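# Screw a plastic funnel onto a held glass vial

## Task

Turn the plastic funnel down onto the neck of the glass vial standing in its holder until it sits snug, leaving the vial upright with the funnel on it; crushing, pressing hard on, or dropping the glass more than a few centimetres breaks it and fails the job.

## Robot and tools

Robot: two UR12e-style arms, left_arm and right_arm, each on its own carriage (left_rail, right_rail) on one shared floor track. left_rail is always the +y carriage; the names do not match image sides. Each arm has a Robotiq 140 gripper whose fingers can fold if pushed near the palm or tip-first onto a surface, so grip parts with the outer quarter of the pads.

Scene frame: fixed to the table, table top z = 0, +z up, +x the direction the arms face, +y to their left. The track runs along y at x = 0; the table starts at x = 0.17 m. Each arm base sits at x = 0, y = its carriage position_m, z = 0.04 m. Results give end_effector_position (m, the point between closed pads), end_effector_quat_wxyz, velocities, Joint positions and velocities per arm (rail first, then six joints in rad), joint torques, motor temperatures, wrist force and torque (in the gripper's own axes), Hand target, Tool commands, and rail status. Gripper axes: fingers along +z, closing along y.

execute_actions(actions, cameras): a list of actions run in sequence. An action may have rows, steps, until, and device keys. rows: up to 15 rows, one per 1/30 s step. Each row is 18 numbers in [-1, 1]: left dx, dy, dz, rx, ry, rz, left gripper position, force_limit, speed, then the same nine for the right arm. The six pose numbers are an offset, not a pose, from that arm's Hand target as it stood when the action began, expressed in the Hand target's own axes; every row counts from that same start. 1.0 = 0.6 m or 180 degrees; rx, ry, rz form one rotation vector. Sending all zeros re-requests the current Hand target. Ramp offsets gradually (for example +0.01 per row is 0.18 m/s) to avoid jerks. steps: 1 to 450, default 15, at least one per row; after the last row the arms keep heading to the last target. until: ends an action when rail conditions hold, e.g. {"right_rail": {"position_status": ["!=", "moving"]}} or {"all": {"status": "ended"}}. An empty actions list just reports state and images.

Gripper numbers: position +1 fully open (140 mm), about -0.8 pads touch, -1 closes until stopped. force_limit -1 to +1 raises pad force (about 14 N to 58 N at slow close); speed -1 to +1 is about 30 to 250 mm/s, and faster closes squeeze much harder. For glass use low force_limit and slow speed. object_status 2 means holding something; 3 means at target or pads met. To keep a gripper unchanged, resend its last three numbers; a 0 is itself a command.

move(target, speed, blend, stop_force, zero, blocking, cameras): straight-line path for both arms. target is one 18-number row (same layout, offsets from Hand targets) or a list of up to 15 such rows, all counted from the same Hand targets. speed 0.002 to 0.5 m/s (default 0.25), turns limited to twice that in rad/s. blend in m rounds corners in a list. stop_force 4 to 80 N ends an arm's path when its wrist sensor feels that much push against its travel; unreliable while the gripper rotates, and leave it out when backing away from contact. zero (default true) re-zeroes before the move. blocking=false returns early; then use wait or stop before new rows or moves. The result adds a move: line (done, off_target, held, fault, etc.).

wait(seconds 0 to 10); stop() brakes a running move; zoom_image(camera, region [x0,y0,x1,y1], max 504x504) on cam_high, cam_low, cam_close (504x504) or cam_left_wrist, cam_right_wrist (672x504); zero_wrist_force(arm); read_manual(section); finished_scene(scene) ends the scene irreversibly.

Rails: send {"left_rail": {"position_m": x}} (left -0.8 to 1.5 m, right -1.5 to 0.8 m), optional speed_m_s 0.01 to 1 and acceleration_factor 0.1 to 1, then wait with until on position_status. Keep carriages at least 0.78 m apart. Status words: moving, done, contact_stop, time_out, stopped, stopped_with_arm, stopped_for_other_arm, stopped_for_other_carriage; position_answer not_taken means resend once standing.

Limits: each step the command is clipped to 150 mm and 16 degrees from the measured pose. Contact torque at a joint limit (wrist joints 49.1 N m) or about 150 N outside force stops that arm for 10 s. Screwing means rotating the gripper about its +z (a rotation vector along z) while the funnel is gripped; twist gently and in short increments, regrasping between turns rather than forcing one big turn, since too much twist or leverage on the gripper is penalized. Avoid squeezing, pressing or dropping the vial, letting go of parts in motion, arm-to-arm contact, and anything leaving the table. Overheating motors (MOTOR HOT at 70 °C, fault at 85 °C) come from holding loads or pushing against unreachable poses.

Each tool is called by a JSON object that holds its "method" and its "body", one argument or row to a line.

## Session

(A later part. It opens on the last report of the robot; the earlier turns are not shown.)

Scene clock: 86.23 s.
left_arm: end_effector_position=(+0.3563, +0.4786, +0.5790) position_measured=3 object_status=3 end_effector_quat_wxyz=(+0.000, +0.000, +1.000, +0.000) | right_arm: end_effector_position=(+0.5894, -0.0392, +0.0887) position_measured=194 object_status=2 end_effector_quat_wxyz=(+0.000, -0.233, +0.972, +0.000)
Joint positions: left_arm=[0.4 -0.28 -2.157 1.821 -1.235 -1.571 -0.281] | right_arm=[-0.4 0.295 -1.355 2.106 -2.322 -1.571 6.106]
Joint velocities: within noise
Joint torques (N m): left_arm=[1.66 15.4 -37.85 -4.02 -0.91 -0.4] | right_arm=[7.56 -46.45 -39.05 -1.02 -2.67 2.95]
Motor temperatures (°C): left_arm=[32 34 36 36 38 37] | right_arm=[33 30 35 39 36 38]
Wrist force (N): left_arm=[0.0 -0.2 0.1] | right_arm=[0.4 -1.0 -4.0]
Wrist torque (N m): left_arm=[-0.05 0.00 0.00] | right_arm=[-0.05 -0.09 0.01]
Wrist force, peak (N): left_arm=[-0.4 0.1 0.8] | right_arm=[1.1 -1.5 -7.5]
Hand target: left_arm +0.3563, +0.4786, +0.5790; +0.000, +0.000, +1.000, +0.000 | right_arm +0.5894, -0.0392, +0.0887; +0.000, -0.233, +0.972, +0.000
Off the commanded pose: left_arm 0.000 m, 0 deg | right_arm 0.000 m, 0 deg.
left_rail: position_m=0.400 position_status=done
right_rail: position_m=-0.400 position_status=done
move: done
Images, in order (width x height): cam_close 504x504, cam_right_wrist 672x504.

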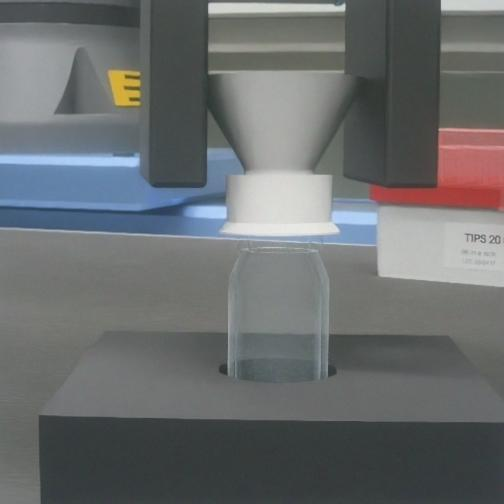

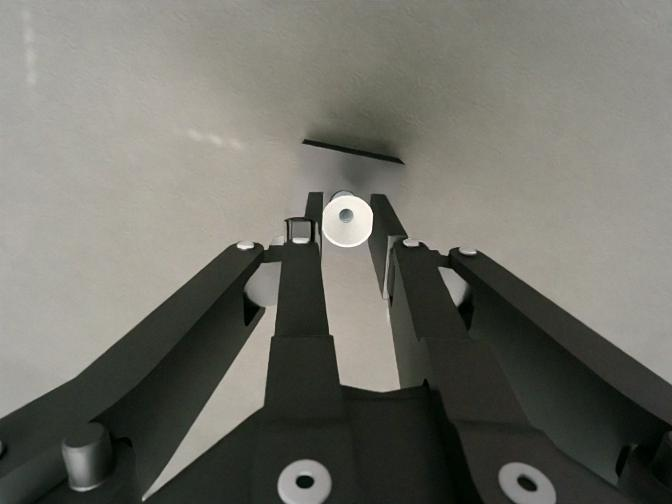

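{"method": "execute_actions", "body": {
  "actions": [
    {"rows":[[0,0,0,0,0,0,1,1,1,0,0,0,0,0,0,-0.2,-0.1,-0.6]],"steps":18},
    {"rows":[[0,0,0,0,0,0,1,1,1,0,0,0,0,0,-0.5,-0.2,0,-1]],"steps":31},
    {"rows":[[0,0,0,0,0,0,1,1,1,0,0,0,0,0,-0.5,-0.2,0,-1]],"steps":31},
    {"rows":[[0,0,0,0,0,0,1,1,1,0,0,0,0,0,-0.5,-0.2,0,-1]],"steps":31},
    {"rows":[[0,0,0,0,0,0,1,1,1,0,0,0,0,0,-0.5,-0.2,0,-1]],"steps":36}
  ],
  "cameras": []
}}

{"method": "move", "body": {
  "target": [0,0,0,0,0,0,1,1,1,0,0,0,0,0,0,-1,0,-1],
  "cameras": ["cam_right_wrist","cam_close"]
}}

{"method": "move", "body": {
  "target": [
    [0,0,0,0,0,0,1,1,1,0,0,0.0022,0,0,0.9,-1,0,-1],
    [0,0,0,0,0,0,1,1,1,0,0,0.0042,0,0,-0.22,-1,0,-1]
  ],
  "speed": 0.5,
  "cameras": ["cam_close"]
}}

Scene clock: 92.77 s.
left_arm: end_effector_position=(+0.3563, +0.4786, +0.5790) position_measured=3 object_status=3 end_effector_quat_wxyz=(+0.000, +0.000, +1.000, +0.000) | right_arm: end_effector_position=(+0.5894, -0.0392, +0.0887) position_measured=154 object_status=3 end_effector_quat_wxyz=(+0.001, -0.226, +0.974, -0.001)
Joint positions: left_arm=[0.4 -0.28 -2.157 1.821 -1.235 -1.571 -0.281] | right_arm=[-0.4 0.296 -1.355 2.107 -2.324 -1.574 -0.159]
Joint velocities: within noise
Joint torques (N m): left_arm=[-3.12 13.55 -37.61 -3.84 -1.11 -0.59] | right_arm=[-14.63 -76.68 -41.65 -1.81 3.73 -3.21]
Motor temperatures (°C): left_arm=[32 34 36 36 38 37] | right_arm=[33 30 35 39 36 38]
Wrist force (N): left_arm=[0.0 -0.1 0.2] | right_arm=[0.0 -0.2 0.4]
Wrist torque (N m): left_arm=[-0.01 0.00 0.00] | right_arm=[-0.07 0.01 0.02]
Wrist force, peak (N): left_arm=[0.5 -0.3 0.6] | right_arm=[0.3 -1.1 -5.1]
Hand target: left_arm +0.3563, +0.4786, +0.5790; +0.000, +0.000, +1.000, +0.000 | right_arm +0.5894, -0.0392, +0.0887; +0.000, -0.227, +0.974, -0.001
Off the commanded pose: left_arm 0.000 m, 0 deg | right_arm 0.000 m, 0 deg; orientation clipped at the end of an earlier action of this call.
left_rail: position_m=0.400 position_status=done
right_rail: position_m=-0.400 position_status=done
No camera images: "cameras" was empty.

Scene clock: 94.20 s.
left_arm: end_effector_position=(+0.3563, +0.4786, +0.5790) position_measured=3 object_status=3 end_effector_quat_wxyz=(+0.000, +0.000, +1.000, +0.000) | right_arm: end_effector_position=(+0.5894, -0.0392, +0.0887) position_measured=197 object_status=0 end_effector_quat_wxyz=(+0.001, -0.227, +0.974, -0.001)
Joint positions: left_arm=[0.4 -0.28 -2.157 1.821 -1.235 -1.571 -0.28] | right_arm=[-0.4 0.295 -1.355 2.107 -2.323 -1.572 -0.163]
Joint velocities: within noise
Joint torques (N m): left_arm=[-0.07 15.4 -37.19 -3.79 -0.87 -0.55] | right_arm=[-13.87 -54.42 -39.54 -2.22 3.47 -3.28]
Motor temperatures (°C): left_arm=[32 34 36 36 38 37] | right_arm=[33 30 35 39 36 38]
Wrist force (N): left_arm=[0.3 0.0 0.4] | right_arm=[0.1 -0.4 -1.8]
Wrist torque (N m): left_arm=[-0.01 -0.07 -0.01] | right_arm=[-0.13 -0.02 0.02]
Wrist force, peak (N): left_arm=[0.0 -0.8 0.2] | right_arm=[0.5 -0.3 -2.5]
Hand target: left_arm +0.3563, +0.4786, +0.5790; +0.000, +0.000, +1.000, +0.000 | right_arm +0.5894, -0.0392, +0.0887; +0.000, -0.227, +0.974, -0.001
Off the commanded pose: left_arm 0.000 m, 0 deg | right_arm 0.000 m, 0 deg.
left_rail: position_m=0.400 position_status=done
right_rail: position_m=-0.400 position_status=done
move: done
Images, in order (width x height): cam_close 504x504, cam_right_wrist 672x504.

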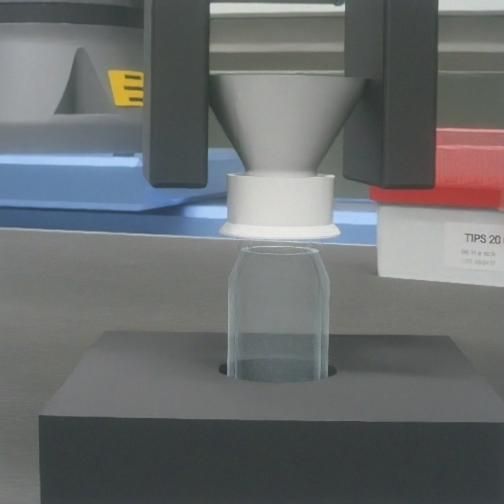

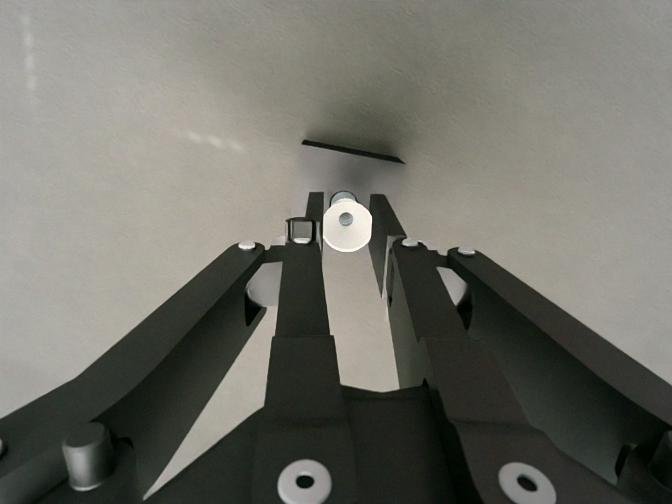

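Scene clock: 101.20 s.
left_arm: end_effector_position=(+0.3563, +0.4786, +0.5790) position_measured=3 object_status=3 end_effector_quat_wxyz=(+0.000, +0.000, +1.000, +0.000) | right_arm: end_effector_position=(+0.5894, -0.0392, +0.0862) position_measured=197 object_status=2 end_effector_quat_wxyz=(+0.000, -0.544, +0.839, -0.001)
Joint positions: left_arm=[0.4 -0.28 -2.157 1.821 -1.235 -1.571 -0.281] | right_arm=[-0.4 0.295 -1.352 2.108 -2.328 -1.572 5.429]
Joint velocities: within noise
Joint torques (N m): left_arm=[-0.19 15.53 -37.1 -3.59 -1.06 -0.39] | right_arm=[6.95 -36.95 -33.72 0.14 -3.18 3.42]
Motor temperatures (°C): left_arm=[32 34 36 36 38 37] | right_arm=[33 30 35 39 36 38]
Wrist force (N): left_arm=[0.2 0.1 0.5] | right_arm=[0.4 0.4 -16.5]
Wrist torque (N m): left_arm=[0.02 -0.03 0.00] | right_arm=[-0.10 -0.09 -0.11]
Wrist force, peak (N): left_arm=[0.3 -0.4 0.7] | right_arm=[0.2 0.5 -19.5]
Hand target: left_arm +0.3563, +0.4786, +0.5790; +0.000, +0.000, +1.000, +0.000 | right_arm +0.5894, -0.0392, +0.0862; +0.000, -0.544, +0.839, -0.001
Off the commanded pose: left_arm 0.000 m, 0 deg | right_arm 0.000 m, 0 deg.
left_rail: position_m=0.400 position_status=done
right_rail: position_m=-0.400 position_status=done
move: done
Images, in order (width x height): cam_close 504x504.

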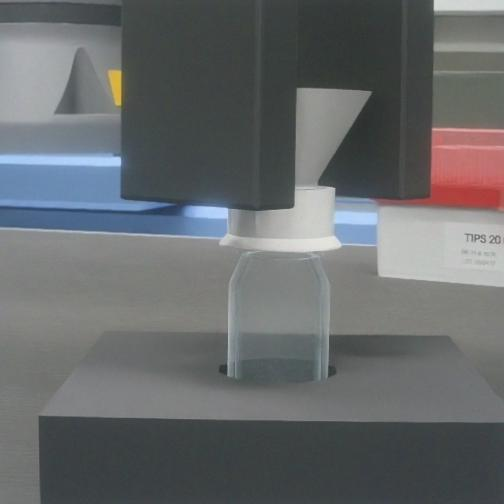

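{"method": "move", "body": {
  "target": [0,0,0,0,0,0,1,1,1,0,0,0.0003,0,0,0.24,-1,0,-1],
  "speed": 0.4,
  "cameras": ["cam_close"]
}}

Scene clock: 103.30 s.
left_arm: end_effector_position=(+0.3563, +0.4786, +0.5790) position_measured=3 object_status=3 end_effector_quat_wxyz=(+0.000, +0.000, +1.000, +0.000) | right_arm: end_effector_position=(+0.5894, -0.0392, +0.0860) position_measured=197 object_status=2 end_effector_quat_wxyz=(+0.001, -0.197, +0.980, -0.001)
Joint positions: left_arm=[0.4 -0.28 -2.157 1.821 -1.235 -1.571 -0.28] | right_arm=[-0.4 0.295 -1.352 2.108 -2.328 -1.572 6.183]
Joint velocities: within noise
Joint torques (N m): left_arm=[-1.15 11.83 -37.68 -3.69 -1.03 -0.31] | right_arm=[7.55 -35.88 -33.38 0.6 -3.37 3.43]
Motor temperatures (°C): left_arm=[32 34 36 36 38 37] | right_arm=[33 30 35 39 36 38]
Wrist force (N): left_arm=[-0.3 0.0 0.4] | right_arm=[0.7 0.0 -17.1]
Wrist torque (N m): left_arm=[0.00 0.06 0.00] | right_arm=[-0.16 -0.18 -0.12]
Wrist force, peak (N): left_arm=[0.3 -0.4 0.7] | right_arm=[0.4 -0.2 -19.6]
Hand target: left_arm +0.3563, +0.4786, +0.5790; +0.000, +0.000, +1.000, +0.000 | right_arm +0.5894, -0.0392, +0.0860; +0.001, -0.196, +0.981, -0.001
Off the commanded pose: left_arm 0.000 m, 0 deg | right_arm 0.000 m, 0 deg.
left_rail: position_m=0.400 position_status=done
right_rail: position_m=-0.400 position_status=done
move: done
Images, in order (width x height): cam_close 504x504.

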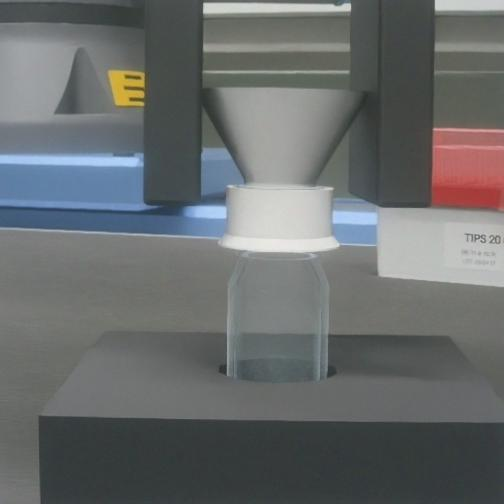

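{"method": "move", "body": {
  "target": [
    [0,0,0,0,0,0,1,1,1,0,0,0,0,0,0,-0.1,0,-1],
    [0,0,0,0,0,0,1,1,1,0,0,-0.1,0,0,0,-0.1,0,-1]
  ],
  "speed": 0.15,
  "cameras": ["cam_close","cam_right_wrist"]
}}

{"method": "zoom_image", "body": {
  "camera": "cam_close",
  "region": [180, 160, 380, 300]
}}

Scene clock: 106.47 s.
left_arm: end_effector_position=(+0.3563, +0.4786, +0.5790) position_measured=3 object_status=3 end_effector_quat_wxyz=(+0.000, +0.000, +1.000, +0.000) | right_arm: end_effector_position=(+0.5893, -0.0391, +0.1459) position_measured=141 object_status=3 end_effector_quat_wxyz=(+0.001, -0.196, +0.981, -0.001)
Joint positions: left_arm=[0.4 -0.28 -2.157 1.821 -1.235 -1.571 -0.28] | right_arm=[-0.4 0.295 -1.424 2.062 -2.21 -1.572 6.183]
Joint velocities: within noise
Joint torques (N m): left_arm=[-0.15 15.03 -38.55 -3.76 -1.01 -0.29] | right_arm=[-7.2 -73.66 -44.88 -1.52 -2.13 -0.41]
Motor temperatures (°C): left_arm=[32 34 36 36 38 37] | right_arm=[33 30 35 39 36 38]
Wrist force (N): left_arm=[0.2 0.2 0.4] | right_arm=[0.3 0.0 0.0]
Wrist torque (N m): left_arm=[0.06 -0.04 0.00] | right_arm=[-0.02 -0.04 0.02]
Wrist force, peak (N): left_arm=[0.1 -0.3 0.7] | right_arm=[0.5 0.2 -17.7]
Hand target: left_arm +0.3563, +0.4786, +0.5790; +0.000, +0.000, +1.000, +0.000 | right_arm +0.5894, -0.0392, +0.1460; +0.001, -0.196, +0.981, -0.001
Off the commanded pose: left_arm 0.000 m, 0 deg | right_arm 0.000 m, 0 deg.
left_rail: position_m=0.400 position_status=done
right_rail: position_m=-0.400 position_status=done
move: done
Images, in order (width x height): cam_close 504x504, cam_right_wrist 672x504.

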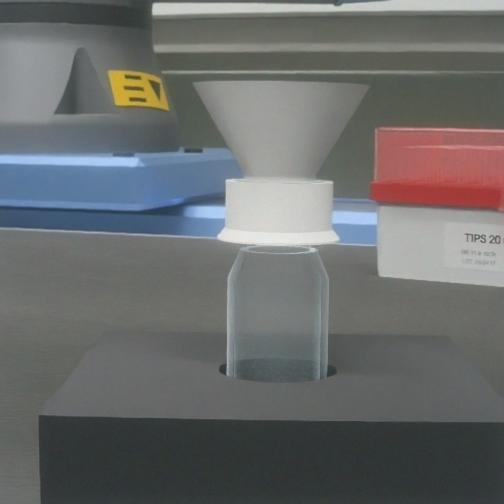

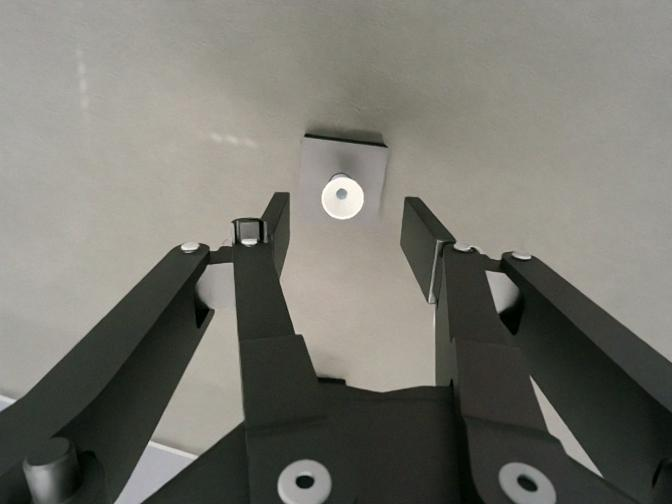

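Scaled by 2.520 from the camera's 504x504 image, which has a finer 720x720 frame.

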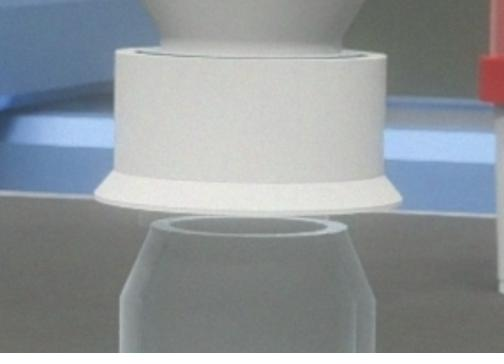

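{"method": "execute_actions", "body": {
  "actions": [
    {"rows":[[0,0,0,0,0,0,1,1,1,0,0,0,0,0,-0.6,-0.1,1,-1]],"steps":36}
  ],
  "cameras": []
}}

{"method": "move", "body": {
  "target": [
    [0,0,0,0,0,0,1,1,1,0,0,0.097,0,0,0,-0.1,1,-1],
    [0,0,0,0,0,0,1,1,1,0,0,0.097,0,0,0,-1,1,-1],
    [0,0,0,0,0,0,1,1,1,0,0,0.0975,0,0,0.5,-1,1,-1]
  ],
  "speed": [0.2,0.2,0.4],
  "cameras": ["cam_close"]
}}

{"method": "zoom_image", "body": {
  "camera": "cam_close",
  "region": [180, 160, 380, 300]
}}

Scene clock: 111.70 s.
left_arm: end_effector_position=(+0.3563, +0.4786, +0.5790) position_measured=3 object_status=3 end_effector_quat_wxyz=(+0.000, +0.000, +1.000, +0.000) | right_arm: end_effector_position=(+0.5893, -0.0390, +0.1460) position_measured=141 object_status=3 end_effector_quat_wxyz=(+0.004, +0.904, -0.428, +0.007)
Joint positions: left_arm=[0.4 -0.28 -2.157 1.821 -1.235 -1.571 -0.281] | right_arm=[-0.4 0.302 -1.424 2.063 -2.214 -1.585 4.328]
Joint velocities: within noise
Joint torques (N m): left_arm=[-1.06 13.4 -36.9 -3.3 -0.95 0.13] | right_arm=[-13.99 -74.71 -45.69 -1.86 3.63 -3.69]
Motor temperatures (°C): left_arm=[32 34 36 36 38 37] | right_arm=[33 30 35 39 36 38]
Wrist force (N): left_arm=[-0.1 0.1 -0.1] | right_arm=[0.2 0.2 -0.1]
Wrist torque (N m): left_arm=[0.02 0.02 0.00] | right_arm=[0.04 -0.01 0.01]
Wrist force, peak (N): left_arm=[-0.2 0.0 0.7] | right_arm=[0.1 -1.5 0.4]
Hand target: left_arm +0.3563, +0.4786, +0.5790; +0.000, +0.000, +1.000, +0.000 | right_arm +0.5894, -0.0392, +0.1460; +0.000, +0.909, -0.417, +0.001
Off the commanded pose: left_arm 0.000 m, 0 deg | right_arm 0.000 m, 2 deg.
left_rail: position_m=0.400 position_status=done
right_rail: position_m=-0.400 position_status=done
No camera images: "cameras" was empty.

Scene clock: 117.17 s.
left_arm: end_effector_position=(+0.3563, +0.4786, +0.5790) position_measured=3 object_status=3 end_effector_quat_wxyz=(+0.000, +0.000, +1.000, +0.000) | right_arm: end_effector_position=(+0.5894, -0.0392, +0.0875) position_measured=198 object_status=2 end_effector_quat_wxyz=(+0.000, -0.347, +0.938, -0.001)
Joint positions: left_arm=[0.4 -0.28 -2.157 1.821 -1.235 -1.571 -0.281] | right_arm=[-0.4 0.295 -1.354 2.107 -2.325 -1.572 5.869]
Joint velocities: within noise
Joint torques (N m): left_arm=[-1.14 15.48 -38.97 -3.99 -1.44 -0.19] | right_arm=[6.88 -45.06 -38.71 -0.87 -3.65 2.99]
Motor temperatures (°C): left_arm=[32 34 36 36 38 37] | right_arm=[33 30 35 39 36 38]
Wrist force (N): left_arm=[0.3 -0.3 0.4] | right_arm=[0.2 0.3 -6.3]
Wrist torque (N m): left_arm=[-0.06 -0.05 0.00] | right_arm=[-0.12 -0.07 -0.04]
Wrist force, peak (N): left_arm=[0.4 -0.5 0.6] | right_arm=[0.4 0.2 -7.8]
Hand target: left_arm +0.3563, +0.4786, +0.5790; +0.000, +0.000, +1.000, +0.000 | right_arm +0.5894, -0.0392, +0.0875; +0.000, -0.347, +0.938, -0.001
Off the commanded pose: left_arm 0.000 m, 0 deg | right_arm 0.000 m, 0 deg.
left_rail: position_m=0.400 position_status=done
right_rail: position_m=-0.400 position_status=done
move: done
Images, in order (width x height): cam_close 504x504.

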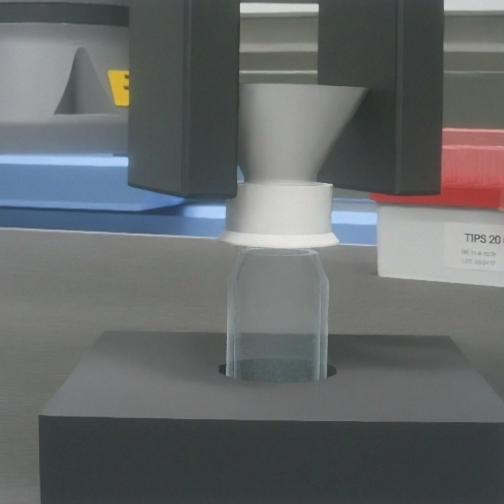

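Scaled by 2.520 from the camera's 504x504 image, which has a finer 720x720 frame.

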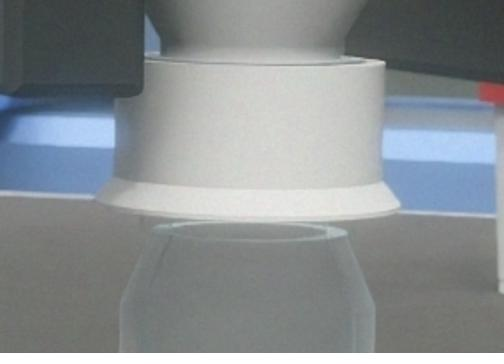

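{"method": "move", "body": {
  "target": [
    [0,0,0,0,0,0,1,1,1,0,0,0.0042,0,0,0,-1,1,-1],
    [0,0,0,0,0,0,1,1,1,0,0,0.0042,0,0,0.1,-1,1,-1]
  ],
  "speed": [0.02,0.3],
  "cameras": ["cam_close"]
}}

{"method": "move", "body": {
  "target": [
    [0,0,0,0,0,0,1,1,1,0,0,-0.003,0,0,0,-1,1,-1],
    [0,0,0,0,0,0,1,1,1,0,0,-0.003,0,0,0,0,1,-1],
    [0,0,0,0,0,0,1,1,1,0,0,-0.1,0,0,0,0,1,-1]
  ],
  "speed": 0.15,
  "cameras": ["cam_close"]
}}

Scene clock: 119.90 s.
left_arm: end_effector_position=(+0.3563, +0.4786, +0.5790) position_measured=3 object_status=3 end_effector_quat_wxyz=(+0.000, +0.000, +1.000, +0.000) | right_arm: end_effector_position=(+0.5895, -0.0392, +0.0850) position_measured=198 object_status=2 end_effector_quat_wxyz=(+0.001, -0.197, +0.980, -0.001)
Joint positions: left_arm=[0.4 -0.28 -2.157 1.821 -1.235 -1.571 -0.28] | right_arm=[-0.4 0.295 -1.351 2.109 -2.33 -1.572 6.183]
Joint velocities: within noise
Joint torques (N m): left_arm=[-1.86 14.73 -37.58 -3.93 -1.12 -0.32] | right_arm=[7.29 -29.91 -28.25 1.76 -3.21 3.04]
Motor temperatures (°C): left_arm=[32 34 36 36 38 37] | right_arm=[33 30 35 39 36 38]
Wrist force (N): left_arm=[0.1 0.0 0.6] | right_arm=[0.4 0.1 -27.8]
Wrist torque (N m): left_arm=[0.01 -0.02 0.00] | right_arm=[-0.17 -0.03 -0.14]
Wrist force, peak (N): left_arm=[0.6 -0.3 0.6] | right_arm=[0.7 0.3 -32.1]
Hand target: left_arm +0.3563, +0.4786, +0.5790; +0.000, +0.000, +1.000, +0.000 | right_arm +0.5894, -0.0392, +0.0850; +0.001, -0.196, +0.981, -0.001
Off the commanded pose: left_arm 0.000 m, 0 deg | right_arm 0.000 m, 0 deg.
left_rail: position_m=0.400 position_status=done
right_rail: position_m=-0.400 position_status=done
move: done
Images, in order (width x height): cam_close 504x504.

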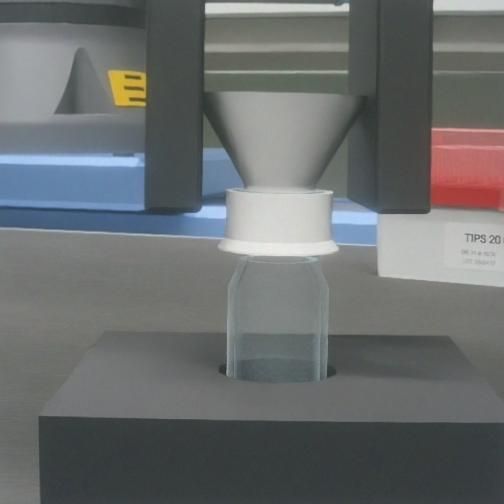

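Scene clock: 123.97 s.
left_arm: end_effector_position=(+0.3563, +0.4786, +0.5790) position_measured=3 object_status=3 end_effector_quat_wxyz=(+0.000, +0.000, +1.000, +0.000) | right_arm: end_effector_position=(+0.5893, -0.0391, +0.1449) position_measured=129 object_status=3 end_effector_quat_wxyz=(+0.001, -0.196, +0.981, -0.001)
Joint positions: left_arm=[0.4 -0.28 -2.157 1.821 -1.235 -1.571 -0.281] | right_arm=[-0.4 0.295 -1.423 2.063 -2.212 -1.572 6.183]
Joint velocities: within noise
Joint torques (N m): left_arm=[-0.85 13.87 -38.76 -4.4 -1.49 -0.34] | right_arm=[-8.49 -76.03 -45.67 -1.8 -0.88 -0.32]
Motor temperatures (°C): left_arm=[32 34 36 36 38 37] | right_arm=[33 30 35 39 36 38]
Wrist force (N): left_arm=[0.2 -0.1 0.5] | right_arm=[0.0 -0.3 0.2]
Wrist torque (N m): left_arm=[-0.03 -0.04 0.00] | right_arm=[-0.09 0.00 0.01]
Wrist force, peak (N): left_arm=[0.4 -0.1 0.7] | right_arm=[0.8 0.1 -28.6]
Hand target: left_arm +0.3563, +0.4786, +0.5790; +0.000, +0.000, +1.000, +0.000 | right_arm +0.5894, -0.0392, +0.1450; +0.001, -0.196, +0.981, -0.001
Off the commanded pose: left_arm 0.000 m, 0 deg | right_arm 0.000 m, 0 deg.
left_rail: position_m=0.400 position_status=done
right_rail: position_m=-0.400 position_status=done
move: done
Images, in order (width x height): cam_close 504x504.

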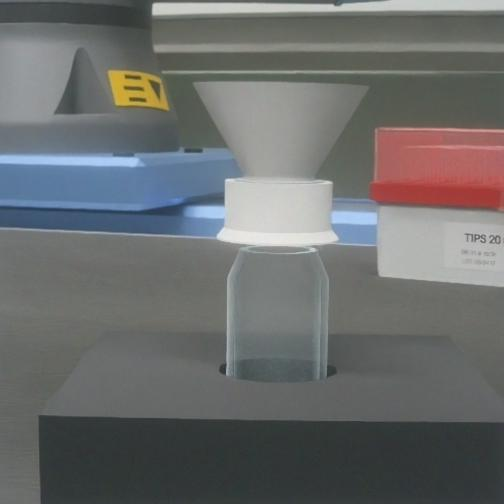

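{"method": "finished_scene", "body": {
  "scene": 1
}}

The scene is finished: the task was done.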